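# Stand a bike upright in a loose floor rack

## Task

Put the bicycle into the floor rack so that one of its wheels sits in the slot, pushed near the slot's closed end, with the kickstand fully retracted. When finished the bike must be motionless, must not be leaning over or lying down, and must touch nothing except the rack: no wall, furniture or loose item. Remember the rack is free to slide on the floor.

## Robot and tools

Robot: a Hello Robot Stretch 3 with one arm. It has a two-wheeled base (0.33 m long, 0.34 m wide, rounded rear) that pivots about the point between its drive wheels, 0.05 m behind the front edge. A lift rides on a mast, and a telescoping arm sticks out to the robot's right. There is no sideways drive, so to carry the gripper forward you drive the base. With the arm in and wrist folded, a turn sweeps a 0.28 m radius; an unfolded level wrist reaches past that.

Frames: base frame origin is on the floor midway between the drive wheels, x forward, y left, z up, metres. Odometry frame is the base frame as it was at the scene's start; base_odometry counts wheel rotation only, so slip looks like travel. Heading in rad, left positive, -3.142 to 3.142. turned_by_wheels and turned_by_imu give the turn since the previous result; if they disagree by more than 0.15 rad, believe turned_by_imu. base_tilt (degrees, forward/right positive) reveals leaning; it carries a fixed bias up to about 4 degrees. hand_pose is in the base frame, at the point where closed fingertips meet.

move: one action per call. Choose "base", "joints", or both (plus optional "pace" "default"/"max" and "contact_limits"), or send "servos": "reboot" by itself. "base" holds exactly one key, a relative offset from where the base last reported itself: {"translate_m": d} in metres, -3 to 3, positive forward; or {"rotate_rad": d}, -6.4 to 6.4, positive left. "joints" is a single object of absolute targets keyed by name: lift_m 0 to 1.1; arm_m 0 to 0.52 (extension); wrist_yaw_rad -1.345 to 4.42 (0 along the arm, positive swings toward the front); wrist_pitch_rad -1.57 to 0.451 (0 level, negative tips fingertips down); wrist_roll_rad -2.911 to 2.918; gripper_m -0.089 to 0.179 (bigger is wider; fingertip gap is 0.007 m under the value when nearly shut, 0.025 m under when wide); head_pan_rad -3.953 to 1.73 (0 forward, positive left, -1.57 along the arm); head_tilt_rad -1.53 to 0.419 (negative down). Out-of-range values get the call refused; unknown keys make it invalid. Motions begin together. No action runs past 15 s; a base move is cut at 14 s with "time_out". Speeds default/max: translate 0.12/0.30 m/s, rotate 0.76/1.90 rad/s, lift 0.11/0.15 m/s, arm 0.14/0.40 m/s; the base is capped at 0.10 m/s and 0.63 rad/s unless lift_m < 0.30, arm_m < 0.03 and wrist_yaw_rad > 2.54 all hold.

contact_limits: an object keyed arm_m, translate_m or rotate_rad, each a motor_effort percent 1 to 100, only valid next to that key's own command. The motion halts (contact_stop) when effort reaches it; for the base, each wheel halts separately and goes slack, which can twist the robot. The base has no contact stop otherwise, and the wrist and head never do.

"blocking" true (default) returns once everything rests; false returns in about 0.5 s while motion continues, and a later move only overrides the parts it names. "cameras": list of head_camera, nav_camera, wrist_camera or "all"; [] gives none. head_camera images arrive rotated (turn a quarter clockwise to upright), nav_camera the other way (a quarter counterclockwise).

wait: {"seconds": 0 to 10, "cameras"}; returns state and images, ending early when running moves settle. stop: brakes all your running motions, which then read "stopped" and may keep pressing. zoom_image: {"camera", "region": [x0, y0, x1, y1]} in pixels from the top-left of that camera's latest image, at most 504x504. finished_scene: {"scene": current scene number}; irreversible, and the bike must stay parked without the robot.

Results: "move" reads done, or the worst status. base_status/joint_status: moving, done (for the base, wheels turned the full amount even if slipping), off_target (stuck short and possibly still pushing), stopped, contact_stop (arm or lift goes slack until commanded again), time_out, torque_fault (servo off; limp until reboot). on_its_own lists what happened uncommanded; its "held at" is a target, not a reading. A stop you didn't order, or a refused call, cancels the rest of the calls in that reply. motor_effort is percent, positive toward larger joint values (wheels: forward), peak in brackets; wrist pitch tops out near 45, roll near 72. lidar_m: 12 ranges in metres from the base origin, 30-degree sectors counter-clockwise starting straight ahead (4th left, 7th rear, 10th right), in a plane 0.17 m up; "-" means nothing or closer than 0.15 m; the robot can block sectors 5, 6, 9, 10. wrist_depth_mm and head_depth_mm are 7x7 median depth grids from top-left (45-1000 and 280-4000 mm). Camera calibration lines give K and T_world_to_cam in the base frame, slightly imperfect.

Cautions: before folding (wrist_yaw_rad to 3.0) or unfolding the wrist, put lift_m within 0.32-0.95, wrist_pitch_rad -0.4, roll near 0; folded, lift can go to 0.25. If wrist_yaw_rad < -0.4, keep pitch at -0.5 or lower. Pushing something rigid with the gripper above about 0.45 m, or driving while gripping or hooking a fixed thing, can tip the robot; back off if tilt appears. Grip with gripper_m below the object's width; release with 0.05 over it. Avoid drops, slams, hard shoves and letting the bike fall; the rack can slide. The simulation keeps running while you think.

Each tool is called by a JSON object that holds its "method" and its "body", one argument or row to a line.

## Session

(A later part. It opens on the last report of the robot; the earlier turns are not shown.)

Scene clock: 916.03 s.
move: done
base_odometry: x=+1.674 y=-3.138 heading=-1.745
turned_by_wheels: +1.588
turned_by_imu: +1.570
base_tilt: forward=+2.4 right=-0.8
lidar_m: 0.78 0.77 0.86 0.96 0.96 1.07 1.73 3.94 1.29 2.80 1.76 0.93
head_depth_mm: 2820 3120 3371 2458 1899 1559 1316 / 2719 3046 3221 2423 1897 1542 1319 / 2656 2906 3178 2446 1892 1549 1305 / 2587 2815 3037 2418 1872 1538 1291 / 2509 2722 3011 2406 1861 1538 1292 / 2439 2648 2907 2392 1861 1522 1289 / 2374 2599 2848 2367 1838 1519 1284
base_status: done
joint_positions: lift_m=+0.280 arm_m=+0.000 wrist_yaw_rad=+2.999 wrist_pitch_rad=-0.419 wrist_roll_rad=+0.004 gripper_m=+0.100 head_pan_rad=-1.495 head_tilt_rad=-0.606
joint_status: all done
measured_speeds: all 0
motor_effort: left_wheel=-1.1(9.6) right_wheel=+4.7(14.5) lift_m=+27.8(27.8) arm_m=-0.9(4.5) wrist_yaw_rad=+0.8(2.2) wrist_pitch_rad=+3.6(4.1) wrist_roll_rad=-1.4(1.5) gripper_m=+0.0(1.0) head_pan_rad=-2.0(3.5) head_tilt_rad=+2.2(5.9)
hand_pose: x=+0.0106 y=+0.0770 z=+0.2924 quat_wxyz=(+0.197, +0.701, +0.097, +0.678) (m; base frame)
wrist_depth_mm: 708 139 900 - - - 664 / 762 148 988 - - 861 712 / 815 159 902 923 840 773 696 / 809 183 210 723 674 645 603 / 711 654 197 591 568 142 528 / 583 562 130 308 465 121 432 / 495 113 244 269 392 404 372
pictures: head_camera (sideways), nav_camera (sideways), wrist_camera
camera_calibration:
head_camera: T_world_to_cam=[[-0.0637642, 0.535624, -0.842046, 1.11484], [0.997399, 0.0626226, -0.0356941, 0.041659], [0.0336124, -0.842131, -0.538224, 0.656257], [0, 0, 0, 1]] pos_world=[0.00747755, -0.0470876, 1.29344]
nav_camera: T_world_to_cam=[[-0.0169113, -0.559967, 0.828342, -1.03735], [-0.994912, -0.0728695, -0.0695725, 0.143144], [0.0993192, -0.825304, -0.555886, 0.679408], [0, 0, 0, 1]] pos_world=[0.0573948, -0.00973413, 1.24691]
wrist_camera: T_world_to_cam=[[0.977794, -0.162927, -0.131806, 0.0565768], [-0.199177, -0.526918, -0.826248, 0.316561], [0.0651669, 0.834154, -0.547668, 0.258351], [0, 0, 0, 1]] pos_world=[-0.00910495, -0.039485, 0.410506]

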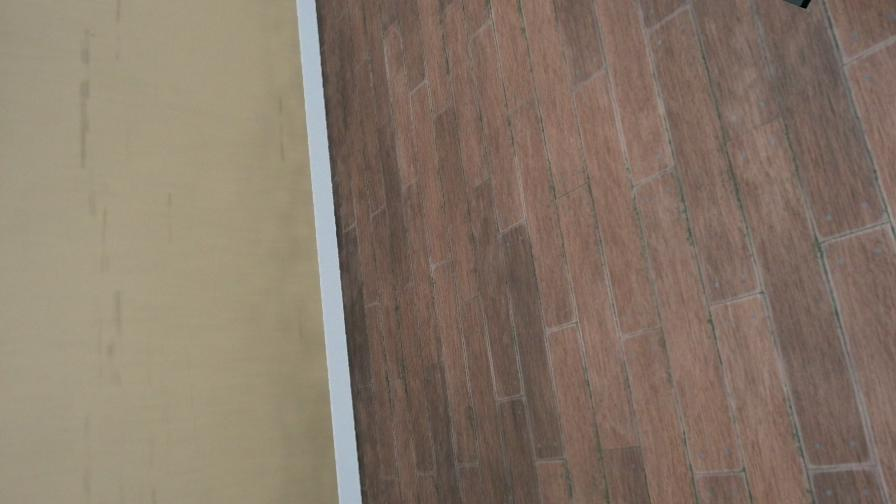

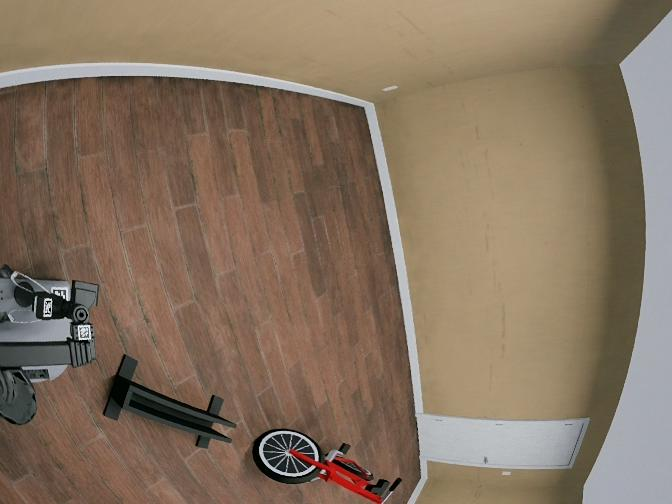

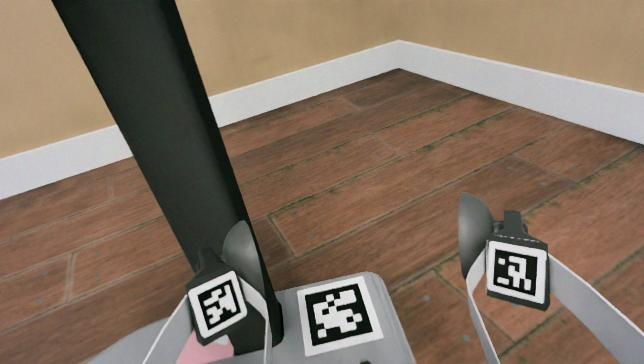

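{"method": "move", "body": {
  "base": {"translate_m": -0.79},
  "cameras": [],
  "pace": "max"
}}

{"method": "move", "body": {
  "base": {"rotate_rad": 1.065},
  "cameras": ["head_camera", "nav_camera"],
  "pace": "max"
}}

Scene clock: 927.10 s.
move: done
base_odometry: x=+1.811 y=-2.360 heading=-1.745
turned_by_wheels: +0.000
turned_by_imu: -0.005
base_tilt: forward=+2.3 right=-0.8
lidar_m: 1.52 1.51 0.85 0.71 0.70 0.78 1.27 3.21 1.35 0.94 3.02 1.84
head_depth_mm: 3084 3394 3520 2199 1889 1553 1320 / 2984 3302 3417 1812 1779 1550 1307 / 2940 3180 3333 2406 1465 1469 1301 / 2826 3131 3319 2411 1819 1491 1299 / 2769 3014 3168 2414 1850 1526 1260 / 2673 2922 3139 2390 1863 1525 1183 / 2566 2839 3020 2378 1852 1517 1255
base_status: done
joint_positions: lift_m=+0.280 arm_m=+0.000 wrist_yaw_rad=+2.999 wrist_pitch_rad=-0.419 wrist_roll_rad=+0.004 gripper_m=+0.100 head_pan_rad=-1.495 head_tilt_rad=-0.606
joint_status: not commanded
measured_speeds: all 0
motor_effort: left_wheel=+0.2(10.9) right_wheel=+1.3(7.1) lift_m=+26.5(29.0) arm_m=-18.3(19.3) wrist_yaw_rad=+0.4(2.1) wrist_pitch_rad=+3.1(4.0) wrist_roll_rad=-1.3(1.6) gripper_m=-0.2(1.5) head_pan_rad=-2.6(2.8) head_tilt_rad=+2.4(3.3)
hand_pose: x=+0.0106 y=+0.0770 z=+0.2924 quat_wxyz=(+0.197, +0.701, +0.097, +0.678) (m; base frame)
wrist_depth_mm: 138 138 691 770 875 - - / 590 147 728 806 962 - 940 / 621 159 776 833 839 770 736 / 663 182 211 721 689 635 590 / 669 643 197 572 558 142 514 / 592 569 131 309 469 121 433 / 498 114 244 264 395 403 376
pictures: none
No camera images: "cameras" was empty.

Scene clock: 928.87 s.
move: done
base_odometry: x=+1.811 y=-2.360 heading=-0.681
turned_by_wheels: +1.065
turned_by_imu: +1.054
base_tilt: forward=+2.3 right=-0.8
lidar_m: 0.84 0.70 0.70 0.79 1.29 3.21 1.30 0.94 3.00 1.81 1.52 1.51
head_depth_mm: 2651 3003 3268 2477 1912 1554 1312 / 2382 2665 2972 2433 1918 1557 1310 / 2117 2360 2655 2428 1894 1542 1306 / 1923 2089 2359 2388 1885 1536 1305 / 1755 1919 2104 2248 1883 1535 1296 / 1604 1737 1915 2107 1869 1524 1292 / 1488 1602 1746 1917 1838 1526 1287
base_status: done
joint_positions: lift_m=+0.280 arm_m=+0.000 wrist_yaw_rad=+2.999 wrist_pitch_rad=-0.419 wrist_roll_rad=+0.004 gripper_m=+0.100 head_pan_rad=-1.495 head_tilt_rad=-0.605
joint_status: not commanded
measured_speeds: all 0
motor_effort: left_wheel=-0.8(9.6) right_wheel=+4.3(12.9) lift_m=+27.4(28.8) arm_m=-18.7(19.2) wrist_yaw_rad=+1.5(1.9) wrist_pitch_rad=+3.4(3.9) wrist_roll_rad=-1.1(1.5) gripper_m=-0.2(1.5) head_pan_rad=-2.1(2.9) head_tilt_rad=+2.6(3.0)
hand_pose: x=+0.0106 y=+0.0770 z=+0.2924 quat_wxyz=(+0.197, +0.701, +0.097, +0.678) (m; base frame)
wrist_depth_mm: - 139 967 839 720 627 555 / - 147 - 888 765 658 608 / - 158 882 885 803 710 645 / 879 181 212 718 681 636 609 / 700 647 197 589 568 142 506 / 579 560 131 305 475 121 431 / 490 113 247 266 399 399 370
pictures: head_camera (sideways), nav_camera (sideways)
camera_calibration:
head_camera: T_world_to_cam=[[-0.0637219, 0.535489, -0.842135, 1.11495], [0.997403, 0.0625577, -0.0356919, 0.0416561], [0.0335694, -0.842222, -0.538085, 0.656076], [0, 0, 0, 1]] pos_world=[0.00747487, -0.047089, 1.29345]
nav_camera: T_world_to_cam=[[-0.0169548, -0.55983, 0.828434, -1.03747], [-0.994915, -0.0728222, -0.069573, 0.143145], [0.0992774, -0.825401, -0.555749, 0.679229], [0, 0, 0, 1]] pos_world=[0.0573949, -0.00974623, 1.24692]

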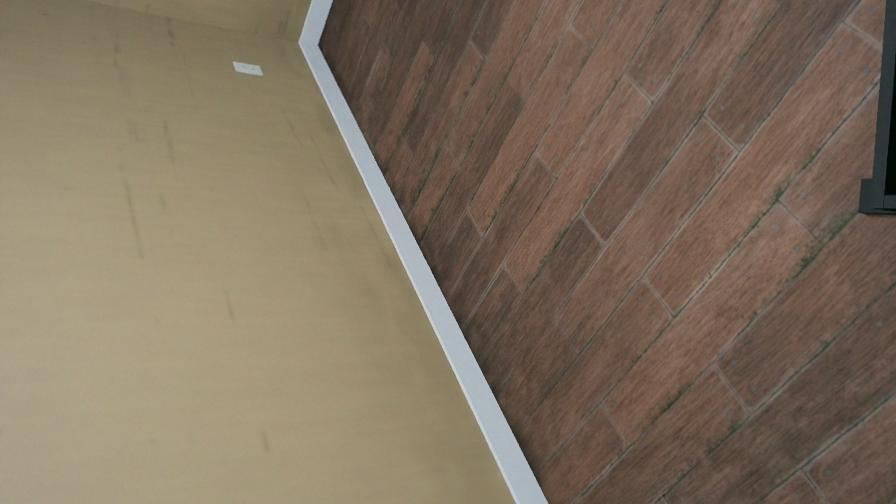

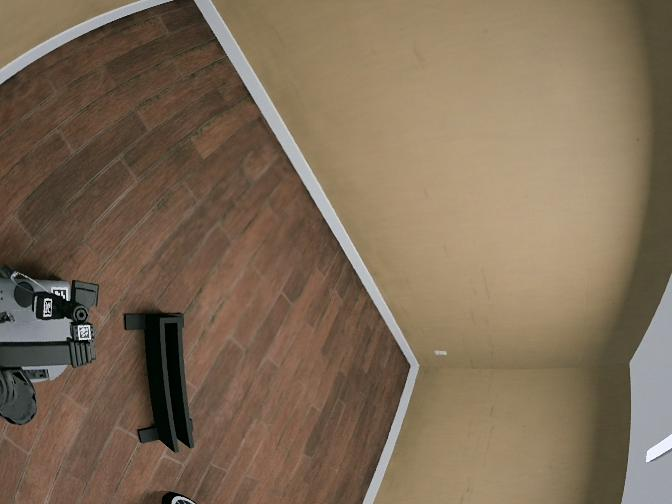

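{"method": "move", "body": {
  "base": {"rotate_rad": -0.126},
  "cameras": [],
  "pace": "max"
}}

{"method": "move", "body": {
  "base": {"translate_m": -1.178},
  "joints": {"head_pan_rad": -1.9, "head_tilt_rad": -0.7},
  "pace": "max"
}}

Scene clock: 943.33 s.
move: done
base_odometry: x=+1.811 y=-2.360 heading=-0.806
turned_by_wheels: -0.126
turned_by_imu: -0.126
base_tilt: forward=+2.3 right=-0.8
lidar_m: 0.93 0.72 0.70 0.75 1.09 3.21 3.43 0.94 3.02 1.99 1.55 1.51
head_depth_mm: 2808 3049 3215 2451 1910 1561 1318 / 2882 3216 3364 2434 1911 1543 1308 / 2513 2848 3033 2417 1898 1538 1300 / 2242 2448 2744 2398 1877 1539 1298 / 1995 2164 2393 2415 1865 1535 1298 / 1781 1936 2122 2230 1864 1530 1291 / 1624 1750 1903 2058 1843 1512 1283
base_status: done
joint_positions: lift_m=+0.280 arm_m=+0.000 wrist_yaw_rad=+2.999 wrist_pitch_rad=-0.419 wrist_roll_rad=+0.004 gripper_m=+0.100 head_pan_rad=-1.495 head_tilt_rad=-0.605
joint_status: not commanded
measured_speeds: all 0
motor_effort: left_wheel=+4.9(10.8) right_wheel=-4.1(8.2) lift_m=+24.2(24.2) arm_m=-15.7(16.4) wrist_yaw_rad=+0.3(1.7) wrist_pitch_rad=+3.5(3.8) wrist_roll_rad=-1.3(1.4) gripper_m=-0.7(0.7) head_pan_rad=-2.2(2.5) head_tilt_rad=+2.2(2.6)
hand_pose: x=+0.0106 y=+0.0770 z=+0.2924 quat_wxyz=(+0.197, +0.701, +0.097, +0.678) (m; base frame)
wrist_depth_mm: - 139 875 768 685 624 566 / - 148 902 833 762 683 612 / - 159 889 891 793 724 635 / 899 184 210 719 671 634 595 / 689 647 197 584 565 142 510 / 594 571 131 306 474 120 426 / 499 113 247 268 393 404 373
pictures: none
No camera images: "cameras" was empty.

Scene clock: 948.60 s.
move: done
base_odometry: x=+0.996 y=-1.510 heading=-0.806
turned_by_wheels: +0.000
turned_by_imu: -0.006
base_tilt: forward=+2.3 right=-0.8
lidar_m: 1.80 1.39 1.37 1.45 2.10 2.27 2.40 0.87 0.56 0.49 0.57 2.47
head_depth_mm: 2042 2248 2512 2167 1744 1427 1260 / 2086 2316 2554 2133 1741 1307 1255 / 2103 2359 2554 2120 1728 1164 1225 / 2173 2422 2634 2129 1709 1138 1221 / 2227 2498 2671 2117 1714 927 1187 / 2278 2529 2739 2114 1699 1373 1213 / 2354 2629 2703 2077 1691 821 1181
base_status: done
joint_positions: lift_m=+0.280 arm_m=+0.000 wrist_yaw_rad=+2.999 wrist_pitch_rad=-0.419 wrist_roll_rad=+0.004 gripper_m=+0.100 head_pan_rad=-1.895 head_tilt_rad=-0.691
joint_status: all done
measured_speeds: all 0
motor_effort: left_wheel=+4.3(6.6) right_wheel=-1.7(11.2) lift_m=+25.6(29.1) arm_m=-13.0(16.1) wrist_yaw_rad=+0.8(2.1) wrist_pitch_rad=+3.2(4.2) wrist_roll_rad=-1.3(1.6) gripper_m=+0.2(1.5) head_pan_rad=-2.4(3.8) head_tilt_rad=-4.4(6.2)
hand_pose: x=+0.0106 y=+0.0770 z=+0.2924 quat_wxyz=(+0.197, +0.701, +0.097, +0.678) (m; base frame)
wrist_depth_mm: - 139 - - - - - / - 146 - - - - 892 / - 159 923 888 866 761 734 / 882 183 211 723 684 638 610 / 707 660 198 589 562 143 509 / 578 566 131 307 466 120 428 / 486 113 246 268 394 404 376
pictures: head_camera (sideways), nav_camera (sideways), wrist_camera
camera_calibration:
head_camera: T_world_to_cam=[[0.172041, 0.584677, -0.792814, 1.04921], [0.944111, -0.327577, -0.0367059, 0.0432973], [-0.281169, -0.74219, -0.608357, 0.749419], [0, 0, 0, 1]] pos_world=[-0.0106719, -0.0430569, 1.28933]
nav_camera: T_world_to_cam=[[-0.255435, -0.574525, 0.777608, -0.969756], [-0.94293, 0.325751, -0.0690651, 0.142159], [-0.213627, -0.750871, -0.624945, 0.771158], [0, 0, 0, 1]] pos_world=[0.0510759, -0.0244172, 1.24584]
wrist_camera: T_world_to_cam=[[0.977806, -0.162856, -0.131806, 0.0565907], [-0.199138, -0.526932, -0.826248, 0.316574], [0.0651063, 0.834159, -0.547668, 0.258345], [0, 0, 0, 1]] pos_world=[-0.00911261, -0.0394716, 0.410515]

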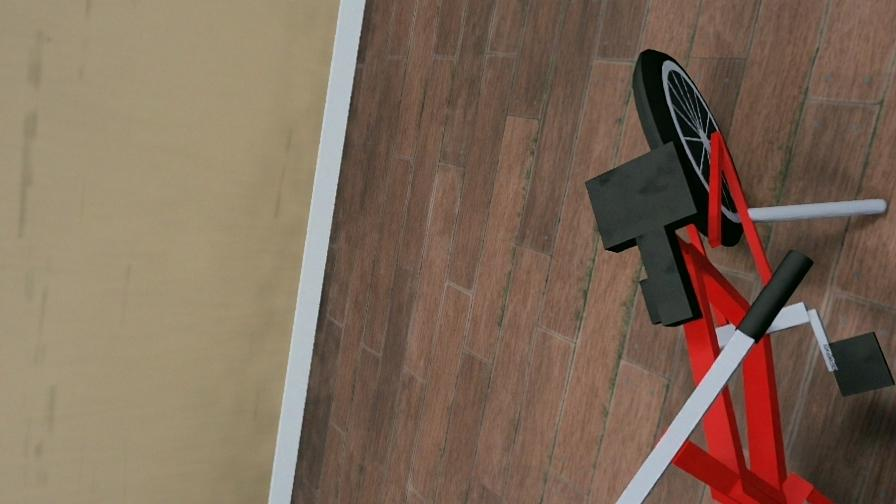

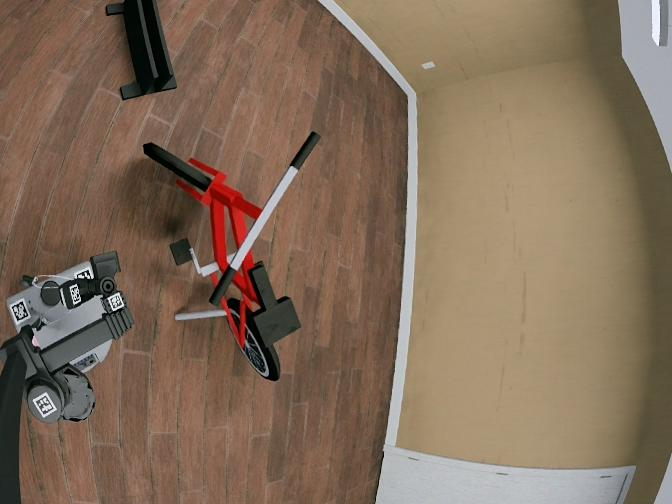

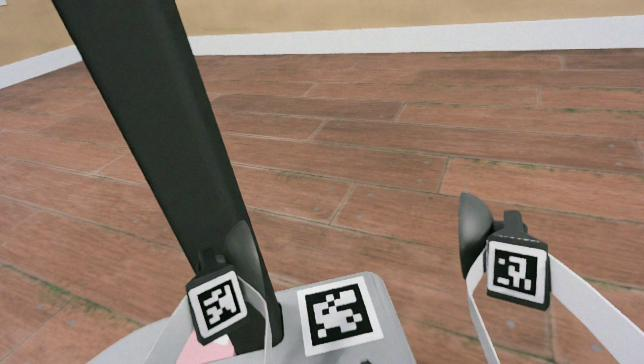

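{"method": "move", "body": {
  "joints": {"lift_m": 0.94, "head_pan_rad": -1.6, "head_tilt_rad": -0.8},
  "base": {"rotate_rad": 0.07},
  "cameras": [],
  "pace": "max"
}}

{"method": "move", "body": {
  "joints": {"wrist_yaw_rad": 0.0},
  "cameras": [],
  "pace": "max"
}}

{"method": "move", "body": {
  "joints": {"wrist_pitch_rad": -1.55, "lift_m": 1.05, "arm_m": 0.25, "gripper_m": 0.17}
}}

Scene clock: 966.10 s.
move: done
base_odometry: x=+0.996 y=-1.510 heading=-0.736
turned_by_wheels: +0.070
turned_by_imu: +0.067
base_tilt: forward=+2.3 right=-0.8
lidar_m: 1.70 1.37 1.36 1.49 2.28 2.26 2.47 0.82 0.54 0.49 0.56 2.47
head_depth_mm: 2189 2431 2373 2052 - 1329 1200 / 2332 2604 2382 2033 - 1297 1183 / 2485 2726 2339 1897 - - 1197 / 2645 2879 2339 1879 - - - / 2841 2972 2307 1865 - - 1203 / 3015 3012 2269 1818 - - 1191 / 2866 2993 2264 1858 1593 1313 1174
base_status: done
joint_positions: lift_m=+0.940 arm_m=+0.000 wrist_yaw_rad=+2.999 wrist_pitch_rad=-0.419 wrist_roll_rad=+0.004 gripper_m=+0.100 head_pan_rad=-1.606 head_tilt_rad=-0.790
joint_status: all done
measured_speeds: all 0
motor_effort: left_wheel=-0.6(7.0) right_wheel=+5.4(7.9) lift_m=+27.9(30.4) arm_m=-8.3(11.2) wrist_yaw_rad=+0.5(2.2) wrist_pitch_rad=+3.6(4.1) wrist_roll_rad=-1.2(1.7) gripper_m=-0.1(1.3) head_pan_rad=+2.3(3.8) head_tilt_rad=-4.9(7.2)
hand_pose: x=+0.0106 y=+0.0770 z=+0.9525 quat_wxyz=(+0.196, +0.701, +0.097, +0.678) (m; base frame)
wrist_depth_mm: - 138 - - - - - / - 146 - - - - - / - 159 - - - - - / - 179 211 - - - - / - - 197 - - 142 - / - - 131 - - 121 - / - - 133 - - - 939
pictures: none
No camera images: "cameras" was empty.

Scene clock: 967.93 s.
move: done
base_odometry: x=+0.996 y=-1.510 heading=-0.736
turned_by_wheels: +0.000
turned_by_imu: +0.000
base_tilt: forward=+2.3 right=-0.8
lidar_m: 1.70 1.38 1.37 1.49 2.28 2.26 2.47 0.82 0.54 0.49 0.56 2.47
head_depth_mm: 2213 2433 2369 2040 - - - / 2307 2581 2376 2012 - - - / 2501 2742 2343 1936 - - 1158 / 2655 2848 2349 2038 - - - / 2832 2993 2333 1919 890 1303 1186 / 2985 3049 2307 1799 1563 1265 1186 / 2892 3005 2305 1840 1557 1353 1176
base_status: not commanded
joint_positions: lift_m=+0.940 arm_m=+0.000 wrist_yaw_rad=+0.002 wrist_pitch_rad=-0.419 wrist_roll_rad=+0.003 gripper_m=+0.100 head_pan_rad=-1.606 head_tilt_rad=-0.790
joint_status: all done
measured_speeds: all 0
motor_effort: left_wheel=-0.7(0.8) right_wheel=+5.5(5.9) lift_m=+28.8(28.9) arm_m=-7.3(8.6) wrist_yaw_rad=-1.8(4.3) wrist_pitch_rad=+3.4(4.0) wrist_roll_rad=-1.2(1.4) gripper_m=-0.1(1.0) head_pan_rad=+2.9(3.2) head_tilt_rad=-3.9(5.3)
hand_pose: x=-0.0211 y=-0.3692 z=+0.9525 quat_wxyz=(+0.691, +0.148, -0.692, -0.147) (m; base frame)
wrist_depth_mm: - - - - - - - / - - - - - - - / - - - - - - - / - - - - - - - / - - - - - 142 - / - - 130 - - 121 - / - - - - - 519 499
pictures: none
No camera images: "cameras" was empty.

Scene clock: 971.00 s.
move: done
base_odometry: x=+0.996 y=-1.510 heading=-0.736
turned_by_wheels: +0.000
turned_by_imu: -0.001
base_tilt: forward=+2.3 right=-0.8
lidar_m: 1.71 1.37 1.36 1.50 2.29 2.26 2.47 0.82 0.54 0.49 0.57 2.47
head_depth_mm: 2245 2455 2390 1905 922 1235 1202 / 290 2616 2369 1859 1592 1290 1188 / 286 2733 2274 1900 1588 1144 1200 / 290 309 337 1893 1542 1305 1180 / 2804 2790 2108 1867 1537 1301 1193 / 3032 3009 2306 1723 1564 1162 1182 / 2876 2968 2312 1842 1563 1341 1183
base_status: not commanded
joint_positions: lift_m=+1.050 arm_m=+0.250 wrist_yaw_rad=+0.000 wrist_pitch_rad=-1.543 wrist_roll_rad=+0.003 gripper_m=+0.170 head_pan_rad=-1.605 head_tilt_rad=-0.790
joint_status: all done
measured_speeds: all 0
motor_effort: left_wheel=-0.6(0.8) right_wheel=+5.0(5.9) lift_m=+28.0(30.7) arm_m=+18.8(21.2) wrist_yaw_rad=+0.1(1.9) wrist_pitch_rad=-1.4(4.6) wrist_roll_rad=-1.0(1.4) gripper_m=+0.9(82.8) head_pan_rad=+2.6(3.2) head_tilt_rad=-4.4(5.4)
hand_pose: x=-0.0216 y=-0.3779 z=+0.9319 quat_wxyz=(+0.506, +0.492, -0.507, -0.494) (m; base frame)
wrist_depth_mm: - - - 755 835 525 683 / - - - 573 - - - / - - - - - - - / - - - - - - - / - - - - 945 - 131 / - 142 - - 986 - 113 / - 120 - - - - -
pictures: head_camera (sideways), nav_camera (sideways), wrist_camera
camera_calibration:
head_camera: T_world_to_cam=[[0.000808947, 0.684761, -0.728767, 0.966778], [0.998448, -0.0411303, -0.0375384, 0.0440448], [-0.0556793, -0.727606, -0.683732, 0.84609], [0, 0, 0, 1]] pos_world=[0.00235112, -0.0445801, 1.28471]
nav_camera: T_world_to_cam=[[-0.0835815, -0.697223, 0.711965, -0.885249], [-0.996434, 0.0501665, -0.0678491, 0.140893], [0.0115892, -0.715097, -0.698929, 0.866018], [0, 0, 0, 1]] pos_world=[0.056364, -0.00499707, 1.24511]
wrist_camera: T_world_to_cam=[[-0.990973, 0.129038, -0.036344, 0.0770752], [0.122878, 0.982697, 0.138593, 0.27722], [0.0535989, 0.132876, -0.989682, 1.13681], [0, 0, 0, 1]] pos_world=[-0.0186163, -0.433424, 1.08946]

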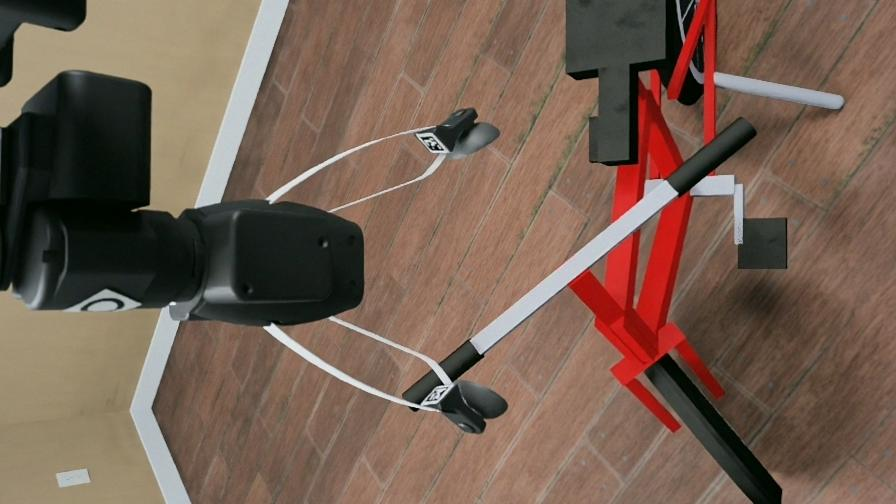

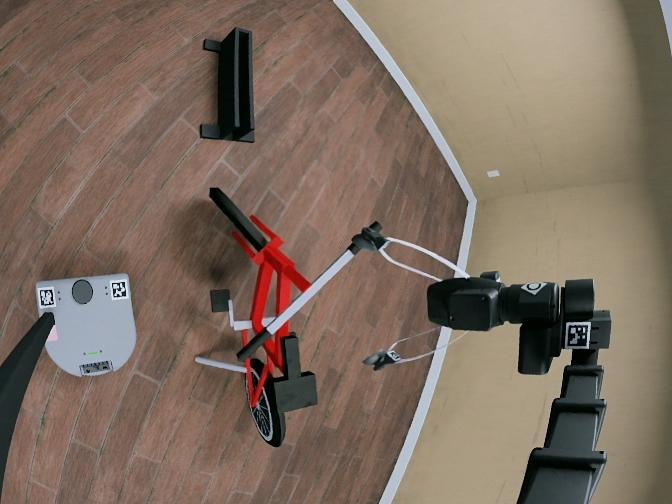

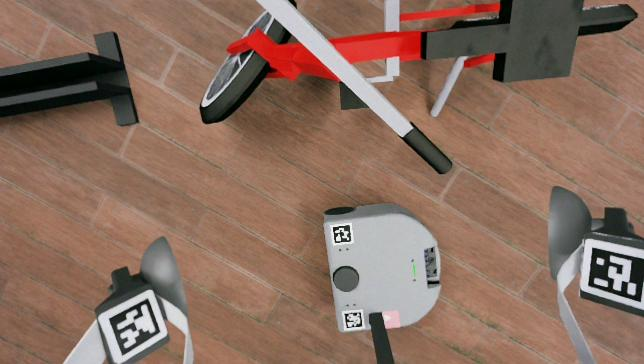

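{"method": "move", "body": {
  "base": {"translate_m": -0.037},
  "joints": {"arm_m": 0.346, "wrist_roll_rad": -0.81, "lift_m": 0.9}
}}

Scene clock: 1005.70 s.
move: done
base_odometry: x=+0.968 y=-1.485 heading=-0.736
turned_by_wheels: +0.000
turned_by_imu: -0.001
base_tilt: forward=+2.3 right=-0.7
lidar_m: 1.74 1.39 1.39 1.52 2.25 2.23 2.45 0.82 0.54 0.48 0.59 2.50
head_depth_mm: 2176 2410 305 - - 1291 1181 / 2302 408 324 1804 1568 1294 1183 / 2435 450 2129 1885 1576 1191 1198 / 2594 450 471 1739 1583 1129 1178 / 2809 2970 561 1740 765 1306 1182 / 2985 3026 2293 1812 1554 1265 1189 / 2945 2971 2300 1858 1553 1295 1183
base_status: done
joint_positions: lift_m=+0.900 arm_m=+0.346 wrist_yaw_rad=+0.000 wrist_pitch_rad=-1.544 wrist_roll_rad=-0.805 gripper_m=+0.170 head_pan_rad=-1.605 head_tilt_rad=-0.790
joint_status: all done
measured_speeds: all 0
motor_effort: left_wheel=-2.7(7.8) right_wheel=-0.6(4.8) lift_m=+22.9(24.5) arm_m=+18.3(20.3) wrist_yaw_rad=+0.3(1.3) wrist_pitch_rad=-1.4(1.9) wrist_roll_rad=-1.8(5.9) gripper_m=+0.7(1.7) head_pan_rad=+2.5(3.1) head_tilt_rad=-4.4(5.6)
hand_pose: x=-0.0215 y=-0.4739 z=+0.7819 quat_wxyz=(+0.664, +0.647, -0.267, -0.261) (m; base frame)
wrist_depth_mm: 916 922 678 223 874 855 851 / 906 918 904 406 893 891 890 / 912 919 911 331 652 910 914 / 963 953 958 941 938 790 924 / 981 995 991 925 943 419 131 / - 142 828 840 - 441 113 / - 120 870 - - - -
pictures: head_camera (sideways), nav_camera (sideways), wrist_camera
camera_calibration:
head_camera: T_world_to_cam=[[0.000803968, 0.684761, -0.728767, 0.966778], [0.998449, -0.0411231, -0.0375384, 0.0440448], [-0.055674, -0.727606, -0.683732, 0.84609], [0, 0, 0, 1]] pos_world=[0.00235145, -0.0445801, 1.28471]
nav_camera: T_world_to_cam=[[-0.0835765, -0.697223, 0.711965, -0.885249], [-0.996434, 0.0501592, -0.0678491, 0.140893], [0.0115944, -0.715097, -0.698929, 0.866018], [0, 0, 0, 1]] pos_world=[0.0563641, -0.0049967, 1.24511]
wrist_camera: T_world_to_cam=[[-0.778638, -0.627254, -0.0166267, -0.285106], [-0.622546, 0.768937, 0.145508, 0.269516], [-0.0784856, 0.123649, -0.989217, 0.993532], [0, 0, 0, 1]] pos_world=[0.0237702, -0.508924, 0.938861]

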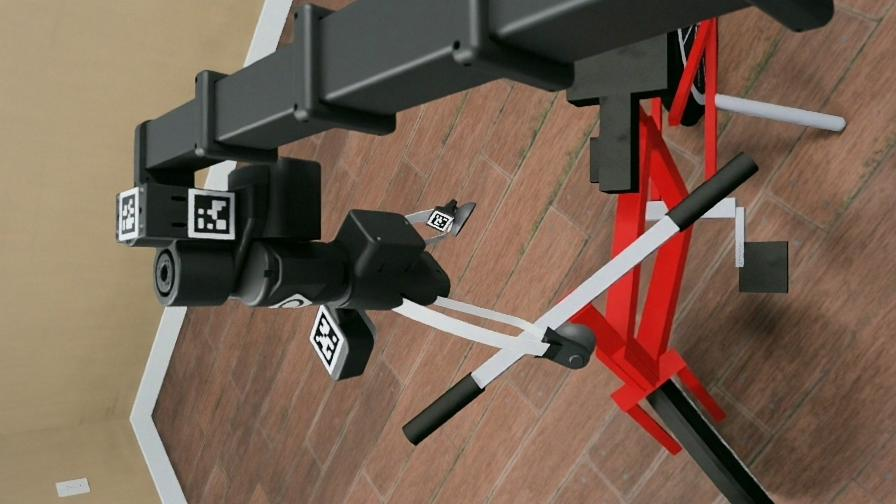

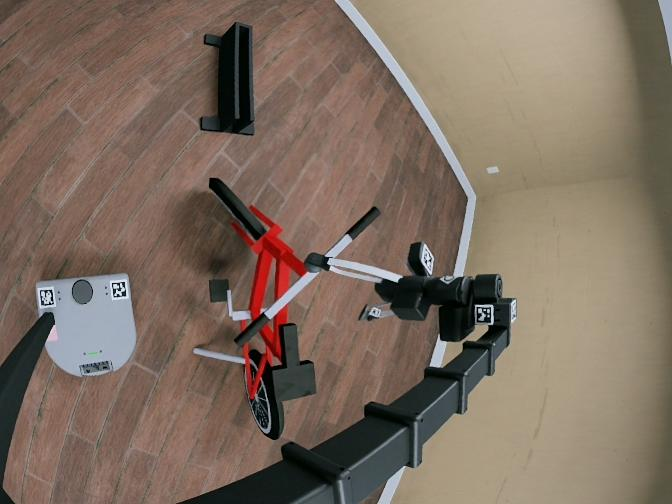

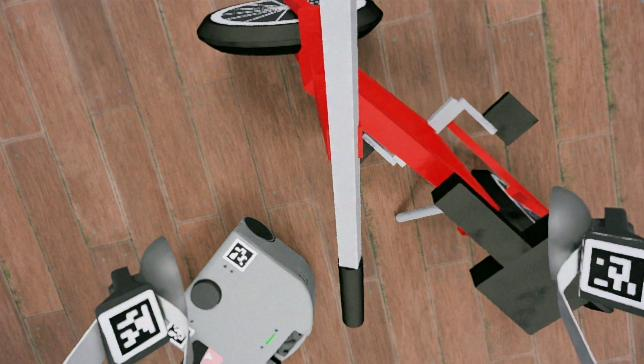

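{"method": "move", "body": {
  "joints": {"lift_m": 0.752},
  "cameras": ["head_camera", "wrist_camera"]
}}

Scene clock: 1015.47 s.
move: done
base_odometry: x=+0.968 y=-1.485 heading=-0.736
turned_by_wheels: +0.000
turned_by_imu: -0.001
base_tilt: forward=+2.3 right=-0.8
lidar_m: 1.73 1.40 1.39 1.51 2.25 2.23 2.45 0.81 0.54 0.49 0.58 2.51
head_depth_mm: 2193 2392 2387 1921 1570 333 296 / 2309 2533 2380 1805 388 342 318 / 2445 2763 2331 518 1263 1185 1193 / 2632 2818 2298 562 913 1126 1175 / 2785 2977 2305 676 764 1300 1192 / 2989 3003 2307 1813 1562 1274 1180 / 2874 3013 2278 1852 1551 1293 1172
base_status: not commanded
joint_positions: lift_m=+0.752 arm_m=+0.346 wrist_yaw_rad=+0.000 wrist_pitch_rad=-1.544 wrist_roll_rad=-0.805 gripper_m=+0.170 head_pan_rad=-1.605 head_tilt_rad=-0.790
joint_status: all done
measured_speeds: all 0
motor_effort: left_wheel=-2.8(2.9) right_wheel=+0.0(0.9) lift_m=+23.7(24.4) arm_m=+8.5(12.4) wrist_yaw_rad=+0.4(1.8) wrist_pitch_rad=-1.1(1.9) wrist_roll_rad=-1.8(2.0) gripper_m=-0.1(1.9) head_pan_rad=+2.7(3.3) head_tilt_rad=-4.9(5.6)
hand_pose: x=-0.0215 y=-0.4739 z=+0.6339 quat_wxyz=(+0.664, +0.647, -0.267, -0.261) (m; base frame)
wrist_depth_mm: 745 743 448 92 737 733 726 / 808 763 799 102 759 727 753 / 784 796 788 115 286 553 750 / 839 802 816 127 311 438 772 / 833 809 826 144 802 284 131 / 875 142 682 696 837 819 113 / 862 120 695 689 879 838 281
pictures: head_camera (sideways), wrist_camera
camera_calibration:
head_camera: T_world_to_cam=[[0.000804048, 0.684761, -0.728767, 0.966778], [0.998449, -0.0411232, -0.0375384, 0.0440448], [-0.0556741, -0.727606, -0.683732, 0.84609], [0, 0, 0, 1]] pos_world=[0.00235144, -0.0445801, 1.28471]
wrist_camera: T_world_to_cam=[[-0.778637, -0.627254, -0.0166267, -0.287567], [-0.622546, 0.768937, 0.145508, 0.291052], [-0.0784856, 0.123649, -0.989217, 0.847122], [0, 0, 0, 1]] pos_world=[0.0237702, -0.508924, 0.790856]

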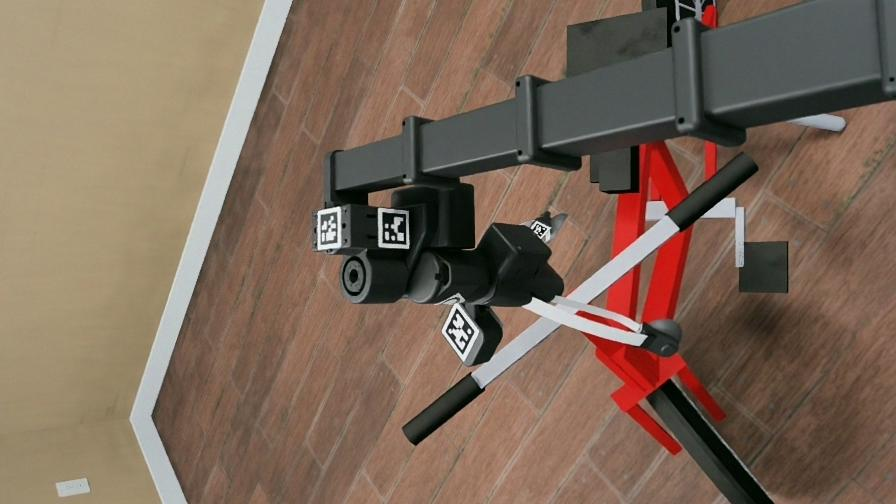

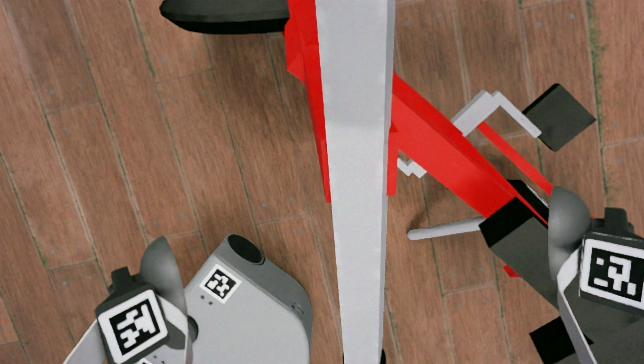

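{"method": "move", "body": {
  "joints": {"arm_m": 0.338},
  "cameras": []
}}

{"method": "move", "body": {
  "joints": {"gripper_m": -0.05},
  "cameras": ["head_camera", "wrist_camera"]
}}

Scene clock: 1023.83 s.
move: done
base_odometry: x=+0.968 y=-1.485 heading=-0.736
turned_by_wheels: +0.000
turned_by_imu: -0.001
base_tilt: forward=+2.3 right=-0.8
lidar_m: 1.74 1.40 1.39 1.52 2.26 2.23 2.45 0.81 0.54 0.48 0.59 2.50
head_depth_mm: 2180 2389 2369 1910 1571 332 296 / 2304 2554 2385 1808 387 338 319 / 2442 2687 2355 517 1501 1186 1195 / 2623 2861 2316 555 785 1126 1171 / 2792 2947 2318 771 768 1300 1189 / 2980 2982 2324 1814 1571 1265 1182 / 2942 2987 2310 1854 1563 1286 1177
base_status: not commanded
joint_positions: lift_m=+0.752 arm_m=+0.338 wrist_yaw_rad=+0.000 wrist_pitch_rad=-1.544 wrist_roll_rad=-0.805 gripper_m=+0.170 head_pan_rad=-1.605 head_tilt_rad=-0.790
joint_status: all done
measured_speeds: all 0
motor_effort: left_wheel=-2.8(2.8) right_wheel=-0.6(0.7) lift_m=+27.2(27.2) arm_m=-19.1(20.1) wrist_yaw_rad=+0.4(1.2) wrist_pitch_rad=-1.2(1.7) wrist_roll_rad=-2.0(2.0) gripper_m=+0.4(1.6) head_pan_rad=+2.8(3.1) head_tilt_rad=-4.8(5.1)
hand_pose: x=-0.0215 y=-0.4659 z=+0.6339 quat_wxyz=(+0.664, +0.647, -0.267, -0.261) (m; base frame)
wrist_depth_mm: 750 757 463 100 736 735 743 / 767 774 766 239 747 737 752 / 789 793 783 121 279 571 744 / 822 807 781 794 781 316 766 / 840 846 806 812 809 293 132 / 867 142 668 777 817 820 112 / 897 120 700 679 838 869 283
pictures: none
No camera images: "cameras" was empty.

Scene clock: 1026.57 s.
move: done
base_odometry: x=+0.968 y=-1.485 heading=-0.737
turned_by_wheels: +0.000
turned_by_imu: -0.001
base_tilt: forward=+2.3 right=-0.8
lidar_m: 1.73 1.40 1.39 1.52 2.25 2.23 2.44 0.81 0.55 0.48 0.59 2.50
head_depth_mm: 2202 2389 2345 1903 1570 332 296 / 2328 2574 2384 1825 388 338 319 / 2427 2733 2319 520 1262 1159 1191 / 2603 2817 2323 554 744 1126 1177 / 2779 2983 2344 769 807 1308 1189 / 3021 3041 2307 1814 1567 1271 1188 / 2920 2998 2284 1850 1568 1270 1183
base_status: not commanded
joint_positions: lift_m=+0.752 arm_m=+0.338 wrist_yaw_rad=+0.000 wrist_pitch_rad=-1.535 wrist_roll_rad=-0.805 gripper_m=-0.049 head_pan_rad=-1.605 head_tilt_rad=-0.790
joint_status: all done
measured_speeds: all 0
motor_effort: left_wheel=-2.8(2.9) right_wheel=+5.5(6.3) lift_m=+29.9(29.9) arm_m=-18.6(19.3) wrist_yaw_rad=+0.0(1.6) wrist_pitch_rad=-3.2(3.6) wrist_roll_rad=-1.8(2.0) gripper_m=-22.2(96.9) head_pan_rad=+2.9(3.1) head_tilt_rad=-4.3(5.3)
hand_pose: x=-0.0215 y=-0.4682 z=+0.6338 quat_wxyz=(+0.667, +0.644, -0.269, -0.260) (m; base frame)
wrist_depth_mm: 729 767 445 95 726 740 732 / 768 767 763 - 743 733 738 / 802 788 814 117 282 558 766 / 805 799 779 130 607 430 766 / 826 826 820 141 725 270 804 / 864 830 674 127 125 837 274 / 850 867 678 186 850 312 282
pictures: head_camera (sideways), wrist_camera
camera_calibration:
head_camera: T_world_to_cam=[[0.000803968, 0.684761, -0.728767, 0.966778], [0.998449, -0.0411231, -0.0375384, 0.0440448], [-0.055674, -0.727606, -0.683732, 0.84609], [0, 0, 0, 1]] pos_world=[0.00235145, -0.0445801, 1.28471]
wrist_camera: T_world_to_cam=[[-0.778632, -0.627385, -0.0109663, -0.287651], [-0.622553, 0.770212, 0.138567, 0.291697], [-0.0784883, 0.11472, -0.990292, 0.842777], [0, 0, 0, 1]] pos_world=[0.0237708, -0.501819, 0.791021]

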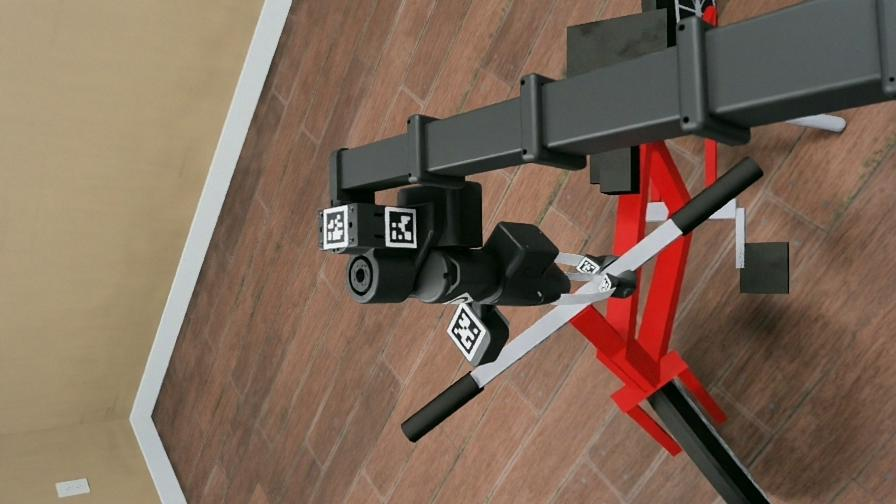

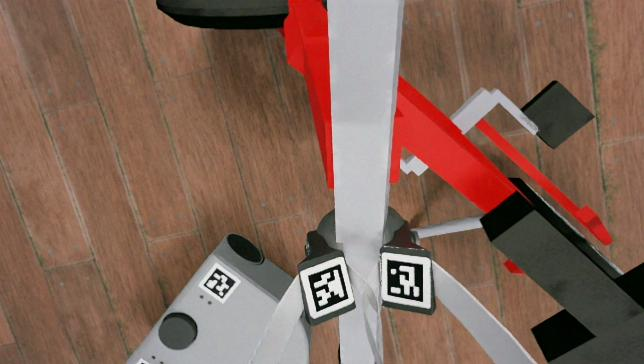

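{"method": "move", "body": {
  "joints": {"gripper_m": -0.075},
  "cameras": []
}}

{"method": "move", "body": {
  "joints": {"wrist_roll_rad": -0.6, "arm_m": 0.331},
  "base": {"translate_m": 0.01},
  "cameras": ["head_camera", "wrist_camera"]
}}

Scene clock: 1032.37 s.
move: done
base_odometry: x=+0.968 y=-1.485 heading=-0.737
turned_by_wheels: +0.000
turned_by_imu: -0.001
base_tilt: forward=+2.3 right=-0.8
lidar_m: 1.73 1.40 1.39 1.52 2.25 2.23 2.45 0.81 0.55 0.48 0.59 2.51
head_depth_mm: 2186 2420 2391 1900 1568 333 296 / 2314 2589 2368 1802 388 338 319 / 2458 2712 2332 519 1257 1137 1205 / 2613 2829 2332 554 745 1126 1170 / 2753 2977 2332 771 802 1306 1192 / 2995 3002 2301 1810 1563 1271 1183 / 2908 2983 2270 1849 1559 1271 1186
base_status: not commanded
joint_positions: lift_m=+0.752 arm_m=+0.338 wrist_yaw_rad=+0.000 wrist_pitch_rad=-1.535 wrist_roll_rad=-0.805 gripper_m=-0.074 head_pan_rad=-1.605 head_tilt_rad=-0.790
joint_status: all done
measured_speeds: all 0
motor_effort: left_wheel=-2.7(2.8) right_wheel=+5.9(6.4) lift_m=+35.0(35.1) arm_m=-17.6(18.4) wrist_yaw_rad=+0.2(1.2) wrist_pitch_rad=-3.5(3.5) wrist_roll_rad=-1.8(2.0) gripper_m=-31.7(97.9) head_pan_rad=+2.3(3.1) head_tilt_rad=-4.4(5.0)
hand_pose: x=-0.0215 y=-0.4682 z=+0.6338 quat_wxyz=(+0.667, +0.644, -0.269, -0.260) (m; base frame)
wrist_depth_mm: 725 759 446 94 730 728 722 / 761 779 770 - 723 754 744 / 768 793 771 117 284 566 746 / 780 798 788 129 606 429 762 / 842 818 829 142 731 272 797 / 837 858 666 127 125 831 275 / 874 832 676 187 864 308 284
pictures: none
No camera images: "cameras" was empty.

Scene clock: 1033.23 s.
move: done
base_odometry: x=+0.976 y=-1.492 heading=-0.737
turned_by_wheels: -0.001
turned_by_imu: -0.001
base_tilt: forward=+2.3 right=-0.8
lidar_m: 1.73 1.40 1.38 1.51 2.26 2.24 2.45 0.82 0.54 0.48 0.59 2.49
head_depth_mm: 2175 2388 2394 1897 1571 333 296 / 2331 2568 2355 1817 388 342 319 / 2466 2710 2337 520 1503 1134 1197 / 2622 2855 2343 545 744 1283 1170 / 2785 2964 2312 675 854 1305 1191 / 3006 2967 2320 1756 1569 1159 1186 / 2915 2973 2300 1857 1562 1268 1187
base_status: done
joint_positions: lift_m=+0.752 arm_m=+0.331 wrist_yaw_rad=+0.000 wrist_pitch_rad=-1.537 wrist_roll_rad=-0.604 gripper_m=-0.071 head_pan_rad=-1.605 head_tilt_rad=-0.790
joint_status: all done
measured_speeds: all 0
motor_effort: left_wheel=-3.3(4.0) right_wheel=+15.9(18.6) lift_m=+24.0(35.3) arm_m=-18.7(20.3) wrist_yaw_rad=+0.8(1.3) wrist_pitch_rad=-2.5(3.9) wrist_roll_rad=+1.5(4.9) gripper_m=-11.8(32.4) head_pan_rad=+2.3(3.4) head_tilt_rad=-4.4(5.0)
hand_pose: x=-0.0216 y=-0.4606 z=+0.6338 quat_wxyz=(+0.637, +0.616, -0.333, -0.323) (m; base frame)
wrist_depth_mm: 750 730 432 95 733 736 727 / 774 779 769 103 551 555 746 / 792 805 753 116 287 555 784 / 815 816 811 129 768 278 474 / 838 840 856 141 732 810 263 / 864 844 864 127 125 827 298 / 857 889 693 183 838 848 821
pictures: head_camera (sideways), wrist_camera
camera_calibration:
head_camera: T_world_to_cam=[[0.00080405, 0.684761, -0.728767, 0.966778], [0.998449, -0.0411232, -0.0375384, 0.0440448], [-0.0556741, -0.727606, -0.683732, 0.84609], [0, 0, 0, 1]] pos_world=[0.00235144, -0.0445801, 1.28471]
wrist_camera: T_world_to_cam=[[-0.887452, -0.460558, -0.0177679, -0.204126], [-0.45847, 0.87816, 0.136529, 0.340375], [-0.0472767, 0.129309, -0.990477, 0.849451], [0, 0, 0, 1]] pos_world=[0.0150588, -0.502758, 0.791263]

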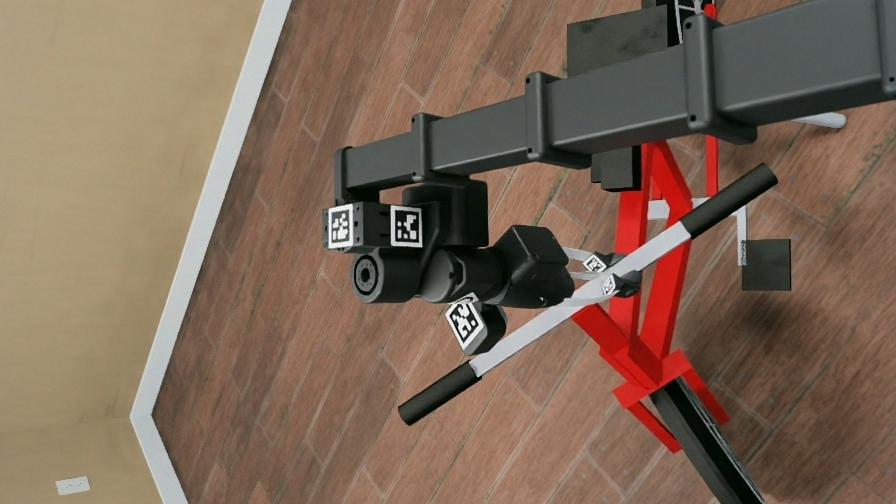

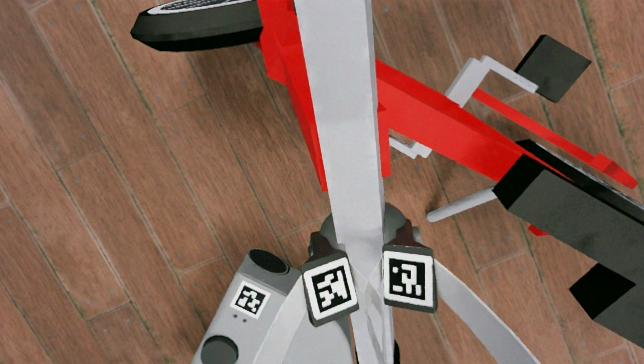

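{"method": "move", "body": {
  "joints": {"wrist_roll_rad": -0.4, "arm_m": 0.325, "lift_m": 0.756},
  "base": {"translate_m": 0.012},
  "cameras": []
}}

{"method": "move", "body": {
  "joints": {"wrist_roll_rad": -0.2, "arm_m": 0.321, "lift_m": 0.76},
  "base": {"translate_m": 0.012},
  "cameras": ["head_camera", "wrist_camera"]
}}

Scene clock: 1040.47 s.
move: done
base_odometry: x=+0.984 y=-1.500 heading=-0.738
turned_by_wheels: +0.000
turned_by_imu: -0.001
base_tilt: forward=+2.3 right=-0.8
lidar_m: 1.72 1.38 1.37 1.50 2.26 2.25 2.46 0.82 0.53 0.48 0.59 2.49
head_depth_mm: 2200 2402 2409 1926 1549 331 293 / 2325 2570 2389 1806 382 337 1142 / 2465 2734 2335 519 1521 1147 1195 / 2618 2886 2329 541 731 1123 1171 / 2798 2981 2316 787 827 1303 1190 / 3003 3036 2302 1802 1573 1134 1182 / 2906 2955 2287 1849 1556 1269 1172
base_status: done
joint_positions: lift_m=+0.756 arm_m=+0.325 wrist_yaw_rad=+0.002 wrist_pitch_rad=-1.536 wrist_roll_rad=-0.404 gripper_m=-0.071 head_pan_rad=-1.605 head_tilt_rad=-0.790
joint_status: all done
measured_speeds: all 0
motor_effort: left_wheel=-4.1(6.9) right_wheel=+14.8(22.8) lift_m=+27.2(35.4) arm_m=-18.9(20.5) wrist_yaw_rad=-2.0(2.2) wrist_pitch_rad=-2.7(4.4) wrist_roll_rad=+1.3(3.6) gripper_m=-12.1(13.0) head_pan_rad=+2.1(3.3) head_tilt_rad=-4.8(5.3)
hand_pose: x=-0.0216 y=-0.4549 z=+0.6378 quat_wxyz=(+0.601, +0.580, -0.395, -0.382) (m; base frame)
wrist_depth_mm: 787 777 433 102 739 526 729 / 794 787 776 109 501 724 743 / 804 785 803 120 302 303 448 / 817 811 806 131 799 768 263 / 826 830 844 144 798 809 789 / 841 855 843 127 124 840 835 / 861 851 854 679 196 857 869
pictures: none
No camera images: "cameras" was empty.

Scene clock: 1041.37 s.
move: done
base_odometry: x=+0.993 y=-1.508 heading=-0.738
turned_by_wheels: +0.000
turned_by_imu: -0.001
base_tilt: forward=+2.4 right=-0.8
lidar_m: 1.71 1.38 1.37 1.49 2.28 2.26 2.47 0.82 0.53 0.48 0.60 2.48
head_depth_mm: 2177 2420 2377 1914 920 332 294 / 2305 2577 2382 1765 378 332 1135 / 2485 2726 2344 520 1555 1183 1185 / 2639 2843 2357 534 746 1110 1173 / 2847 3014 2310 816 877 1302 1194 / 3008 3041 2315 1860 1559 1144 1183 / 2894 2983 2289 1855 1566 1265 1179
base_status: done
joint_positions: lift_m=+0.760 arm_m=+0.321 wrist_yaw_rad=+0.002 wrist_pitch_rad=-1.534 wrist_roll_rad=-0.209 gripper_m=-0.071 head_pan_rad=-1.605 head_tilt_rad=-0.790
joint_status: all done
measured_speeds: all 0
motor_effort: left_wheel=-3.5(5.1) right_wheel=+14.7(18.3) lift_m=+28.1(38.2) arm_m=-17.3(20.4) wrist_yaw_rad=-2.5(2.8) wrist_pitch_rad=-3.2(4.8) wrist_roll_rad=+2.8(4.8) gripper_m=-12.1(13.4) head_pan_rad=+3.0(3.0) head_tilt_rad=-4.0(5.1)
hand_pose: x=-0.0216 y=-0.4513 z=+0.6417 quat_wxyz=(+0.560, +0.540, -0.452, -0.437) (m; base frame)
wrist_depth_mm: 767 761 440 107 750 750 733 / 784 466 438 114 294 385 455 / 805 803 778 126 767 318 261 / 814 839 807 133 819 789 781 / 832 852 849 146 156 812 807 / 872 873 866 126 125 837 796 / 901 885 864 681 194 834 840
pictures: head_camera (sideways), wrist_camera
camera_calibration:
head_camera: T_world_to_cam=[[0.000803481, 0.684761, -0.728767, 0.966778], [0.998449, -0.0411223, -0.0375384, 0.0440448], [-0.0556735, -0.727606, -0.683732, 0.84609], [0, 0, 0, 1]] pos_world=[0.00235148, -0.0445801, 1.28471]
wrist_camera: T_world_to_cam=[[-0.995926, -0.0850763, -0.0298978, -0.0248916], [-0.0882596, 0.987621, 0.12967, 0.392913], [0.0184958, 0.131781, -0.991106, 0.859051], [0, 0, 0, 1]] pos_world=[-0.0060007, -0.503373, 0.799717]

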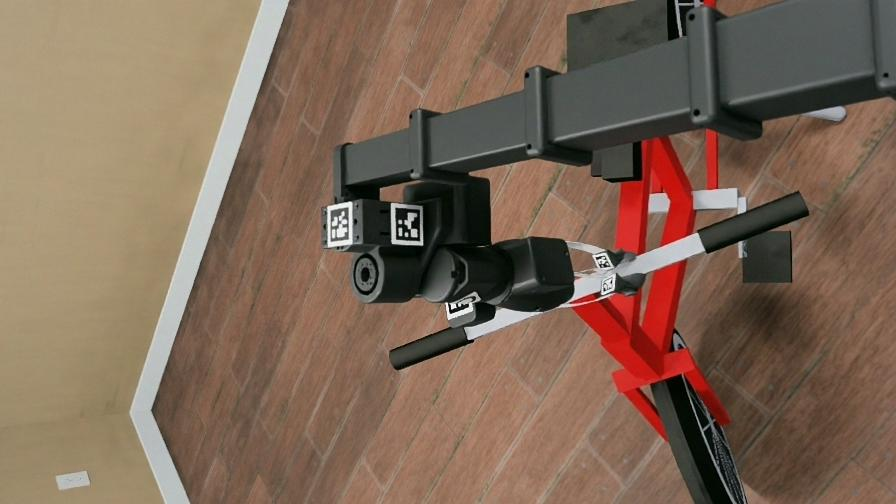

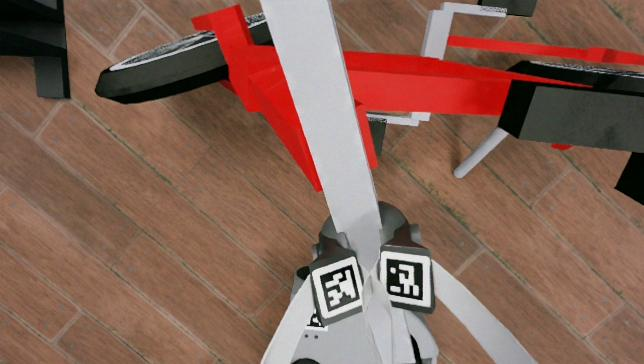

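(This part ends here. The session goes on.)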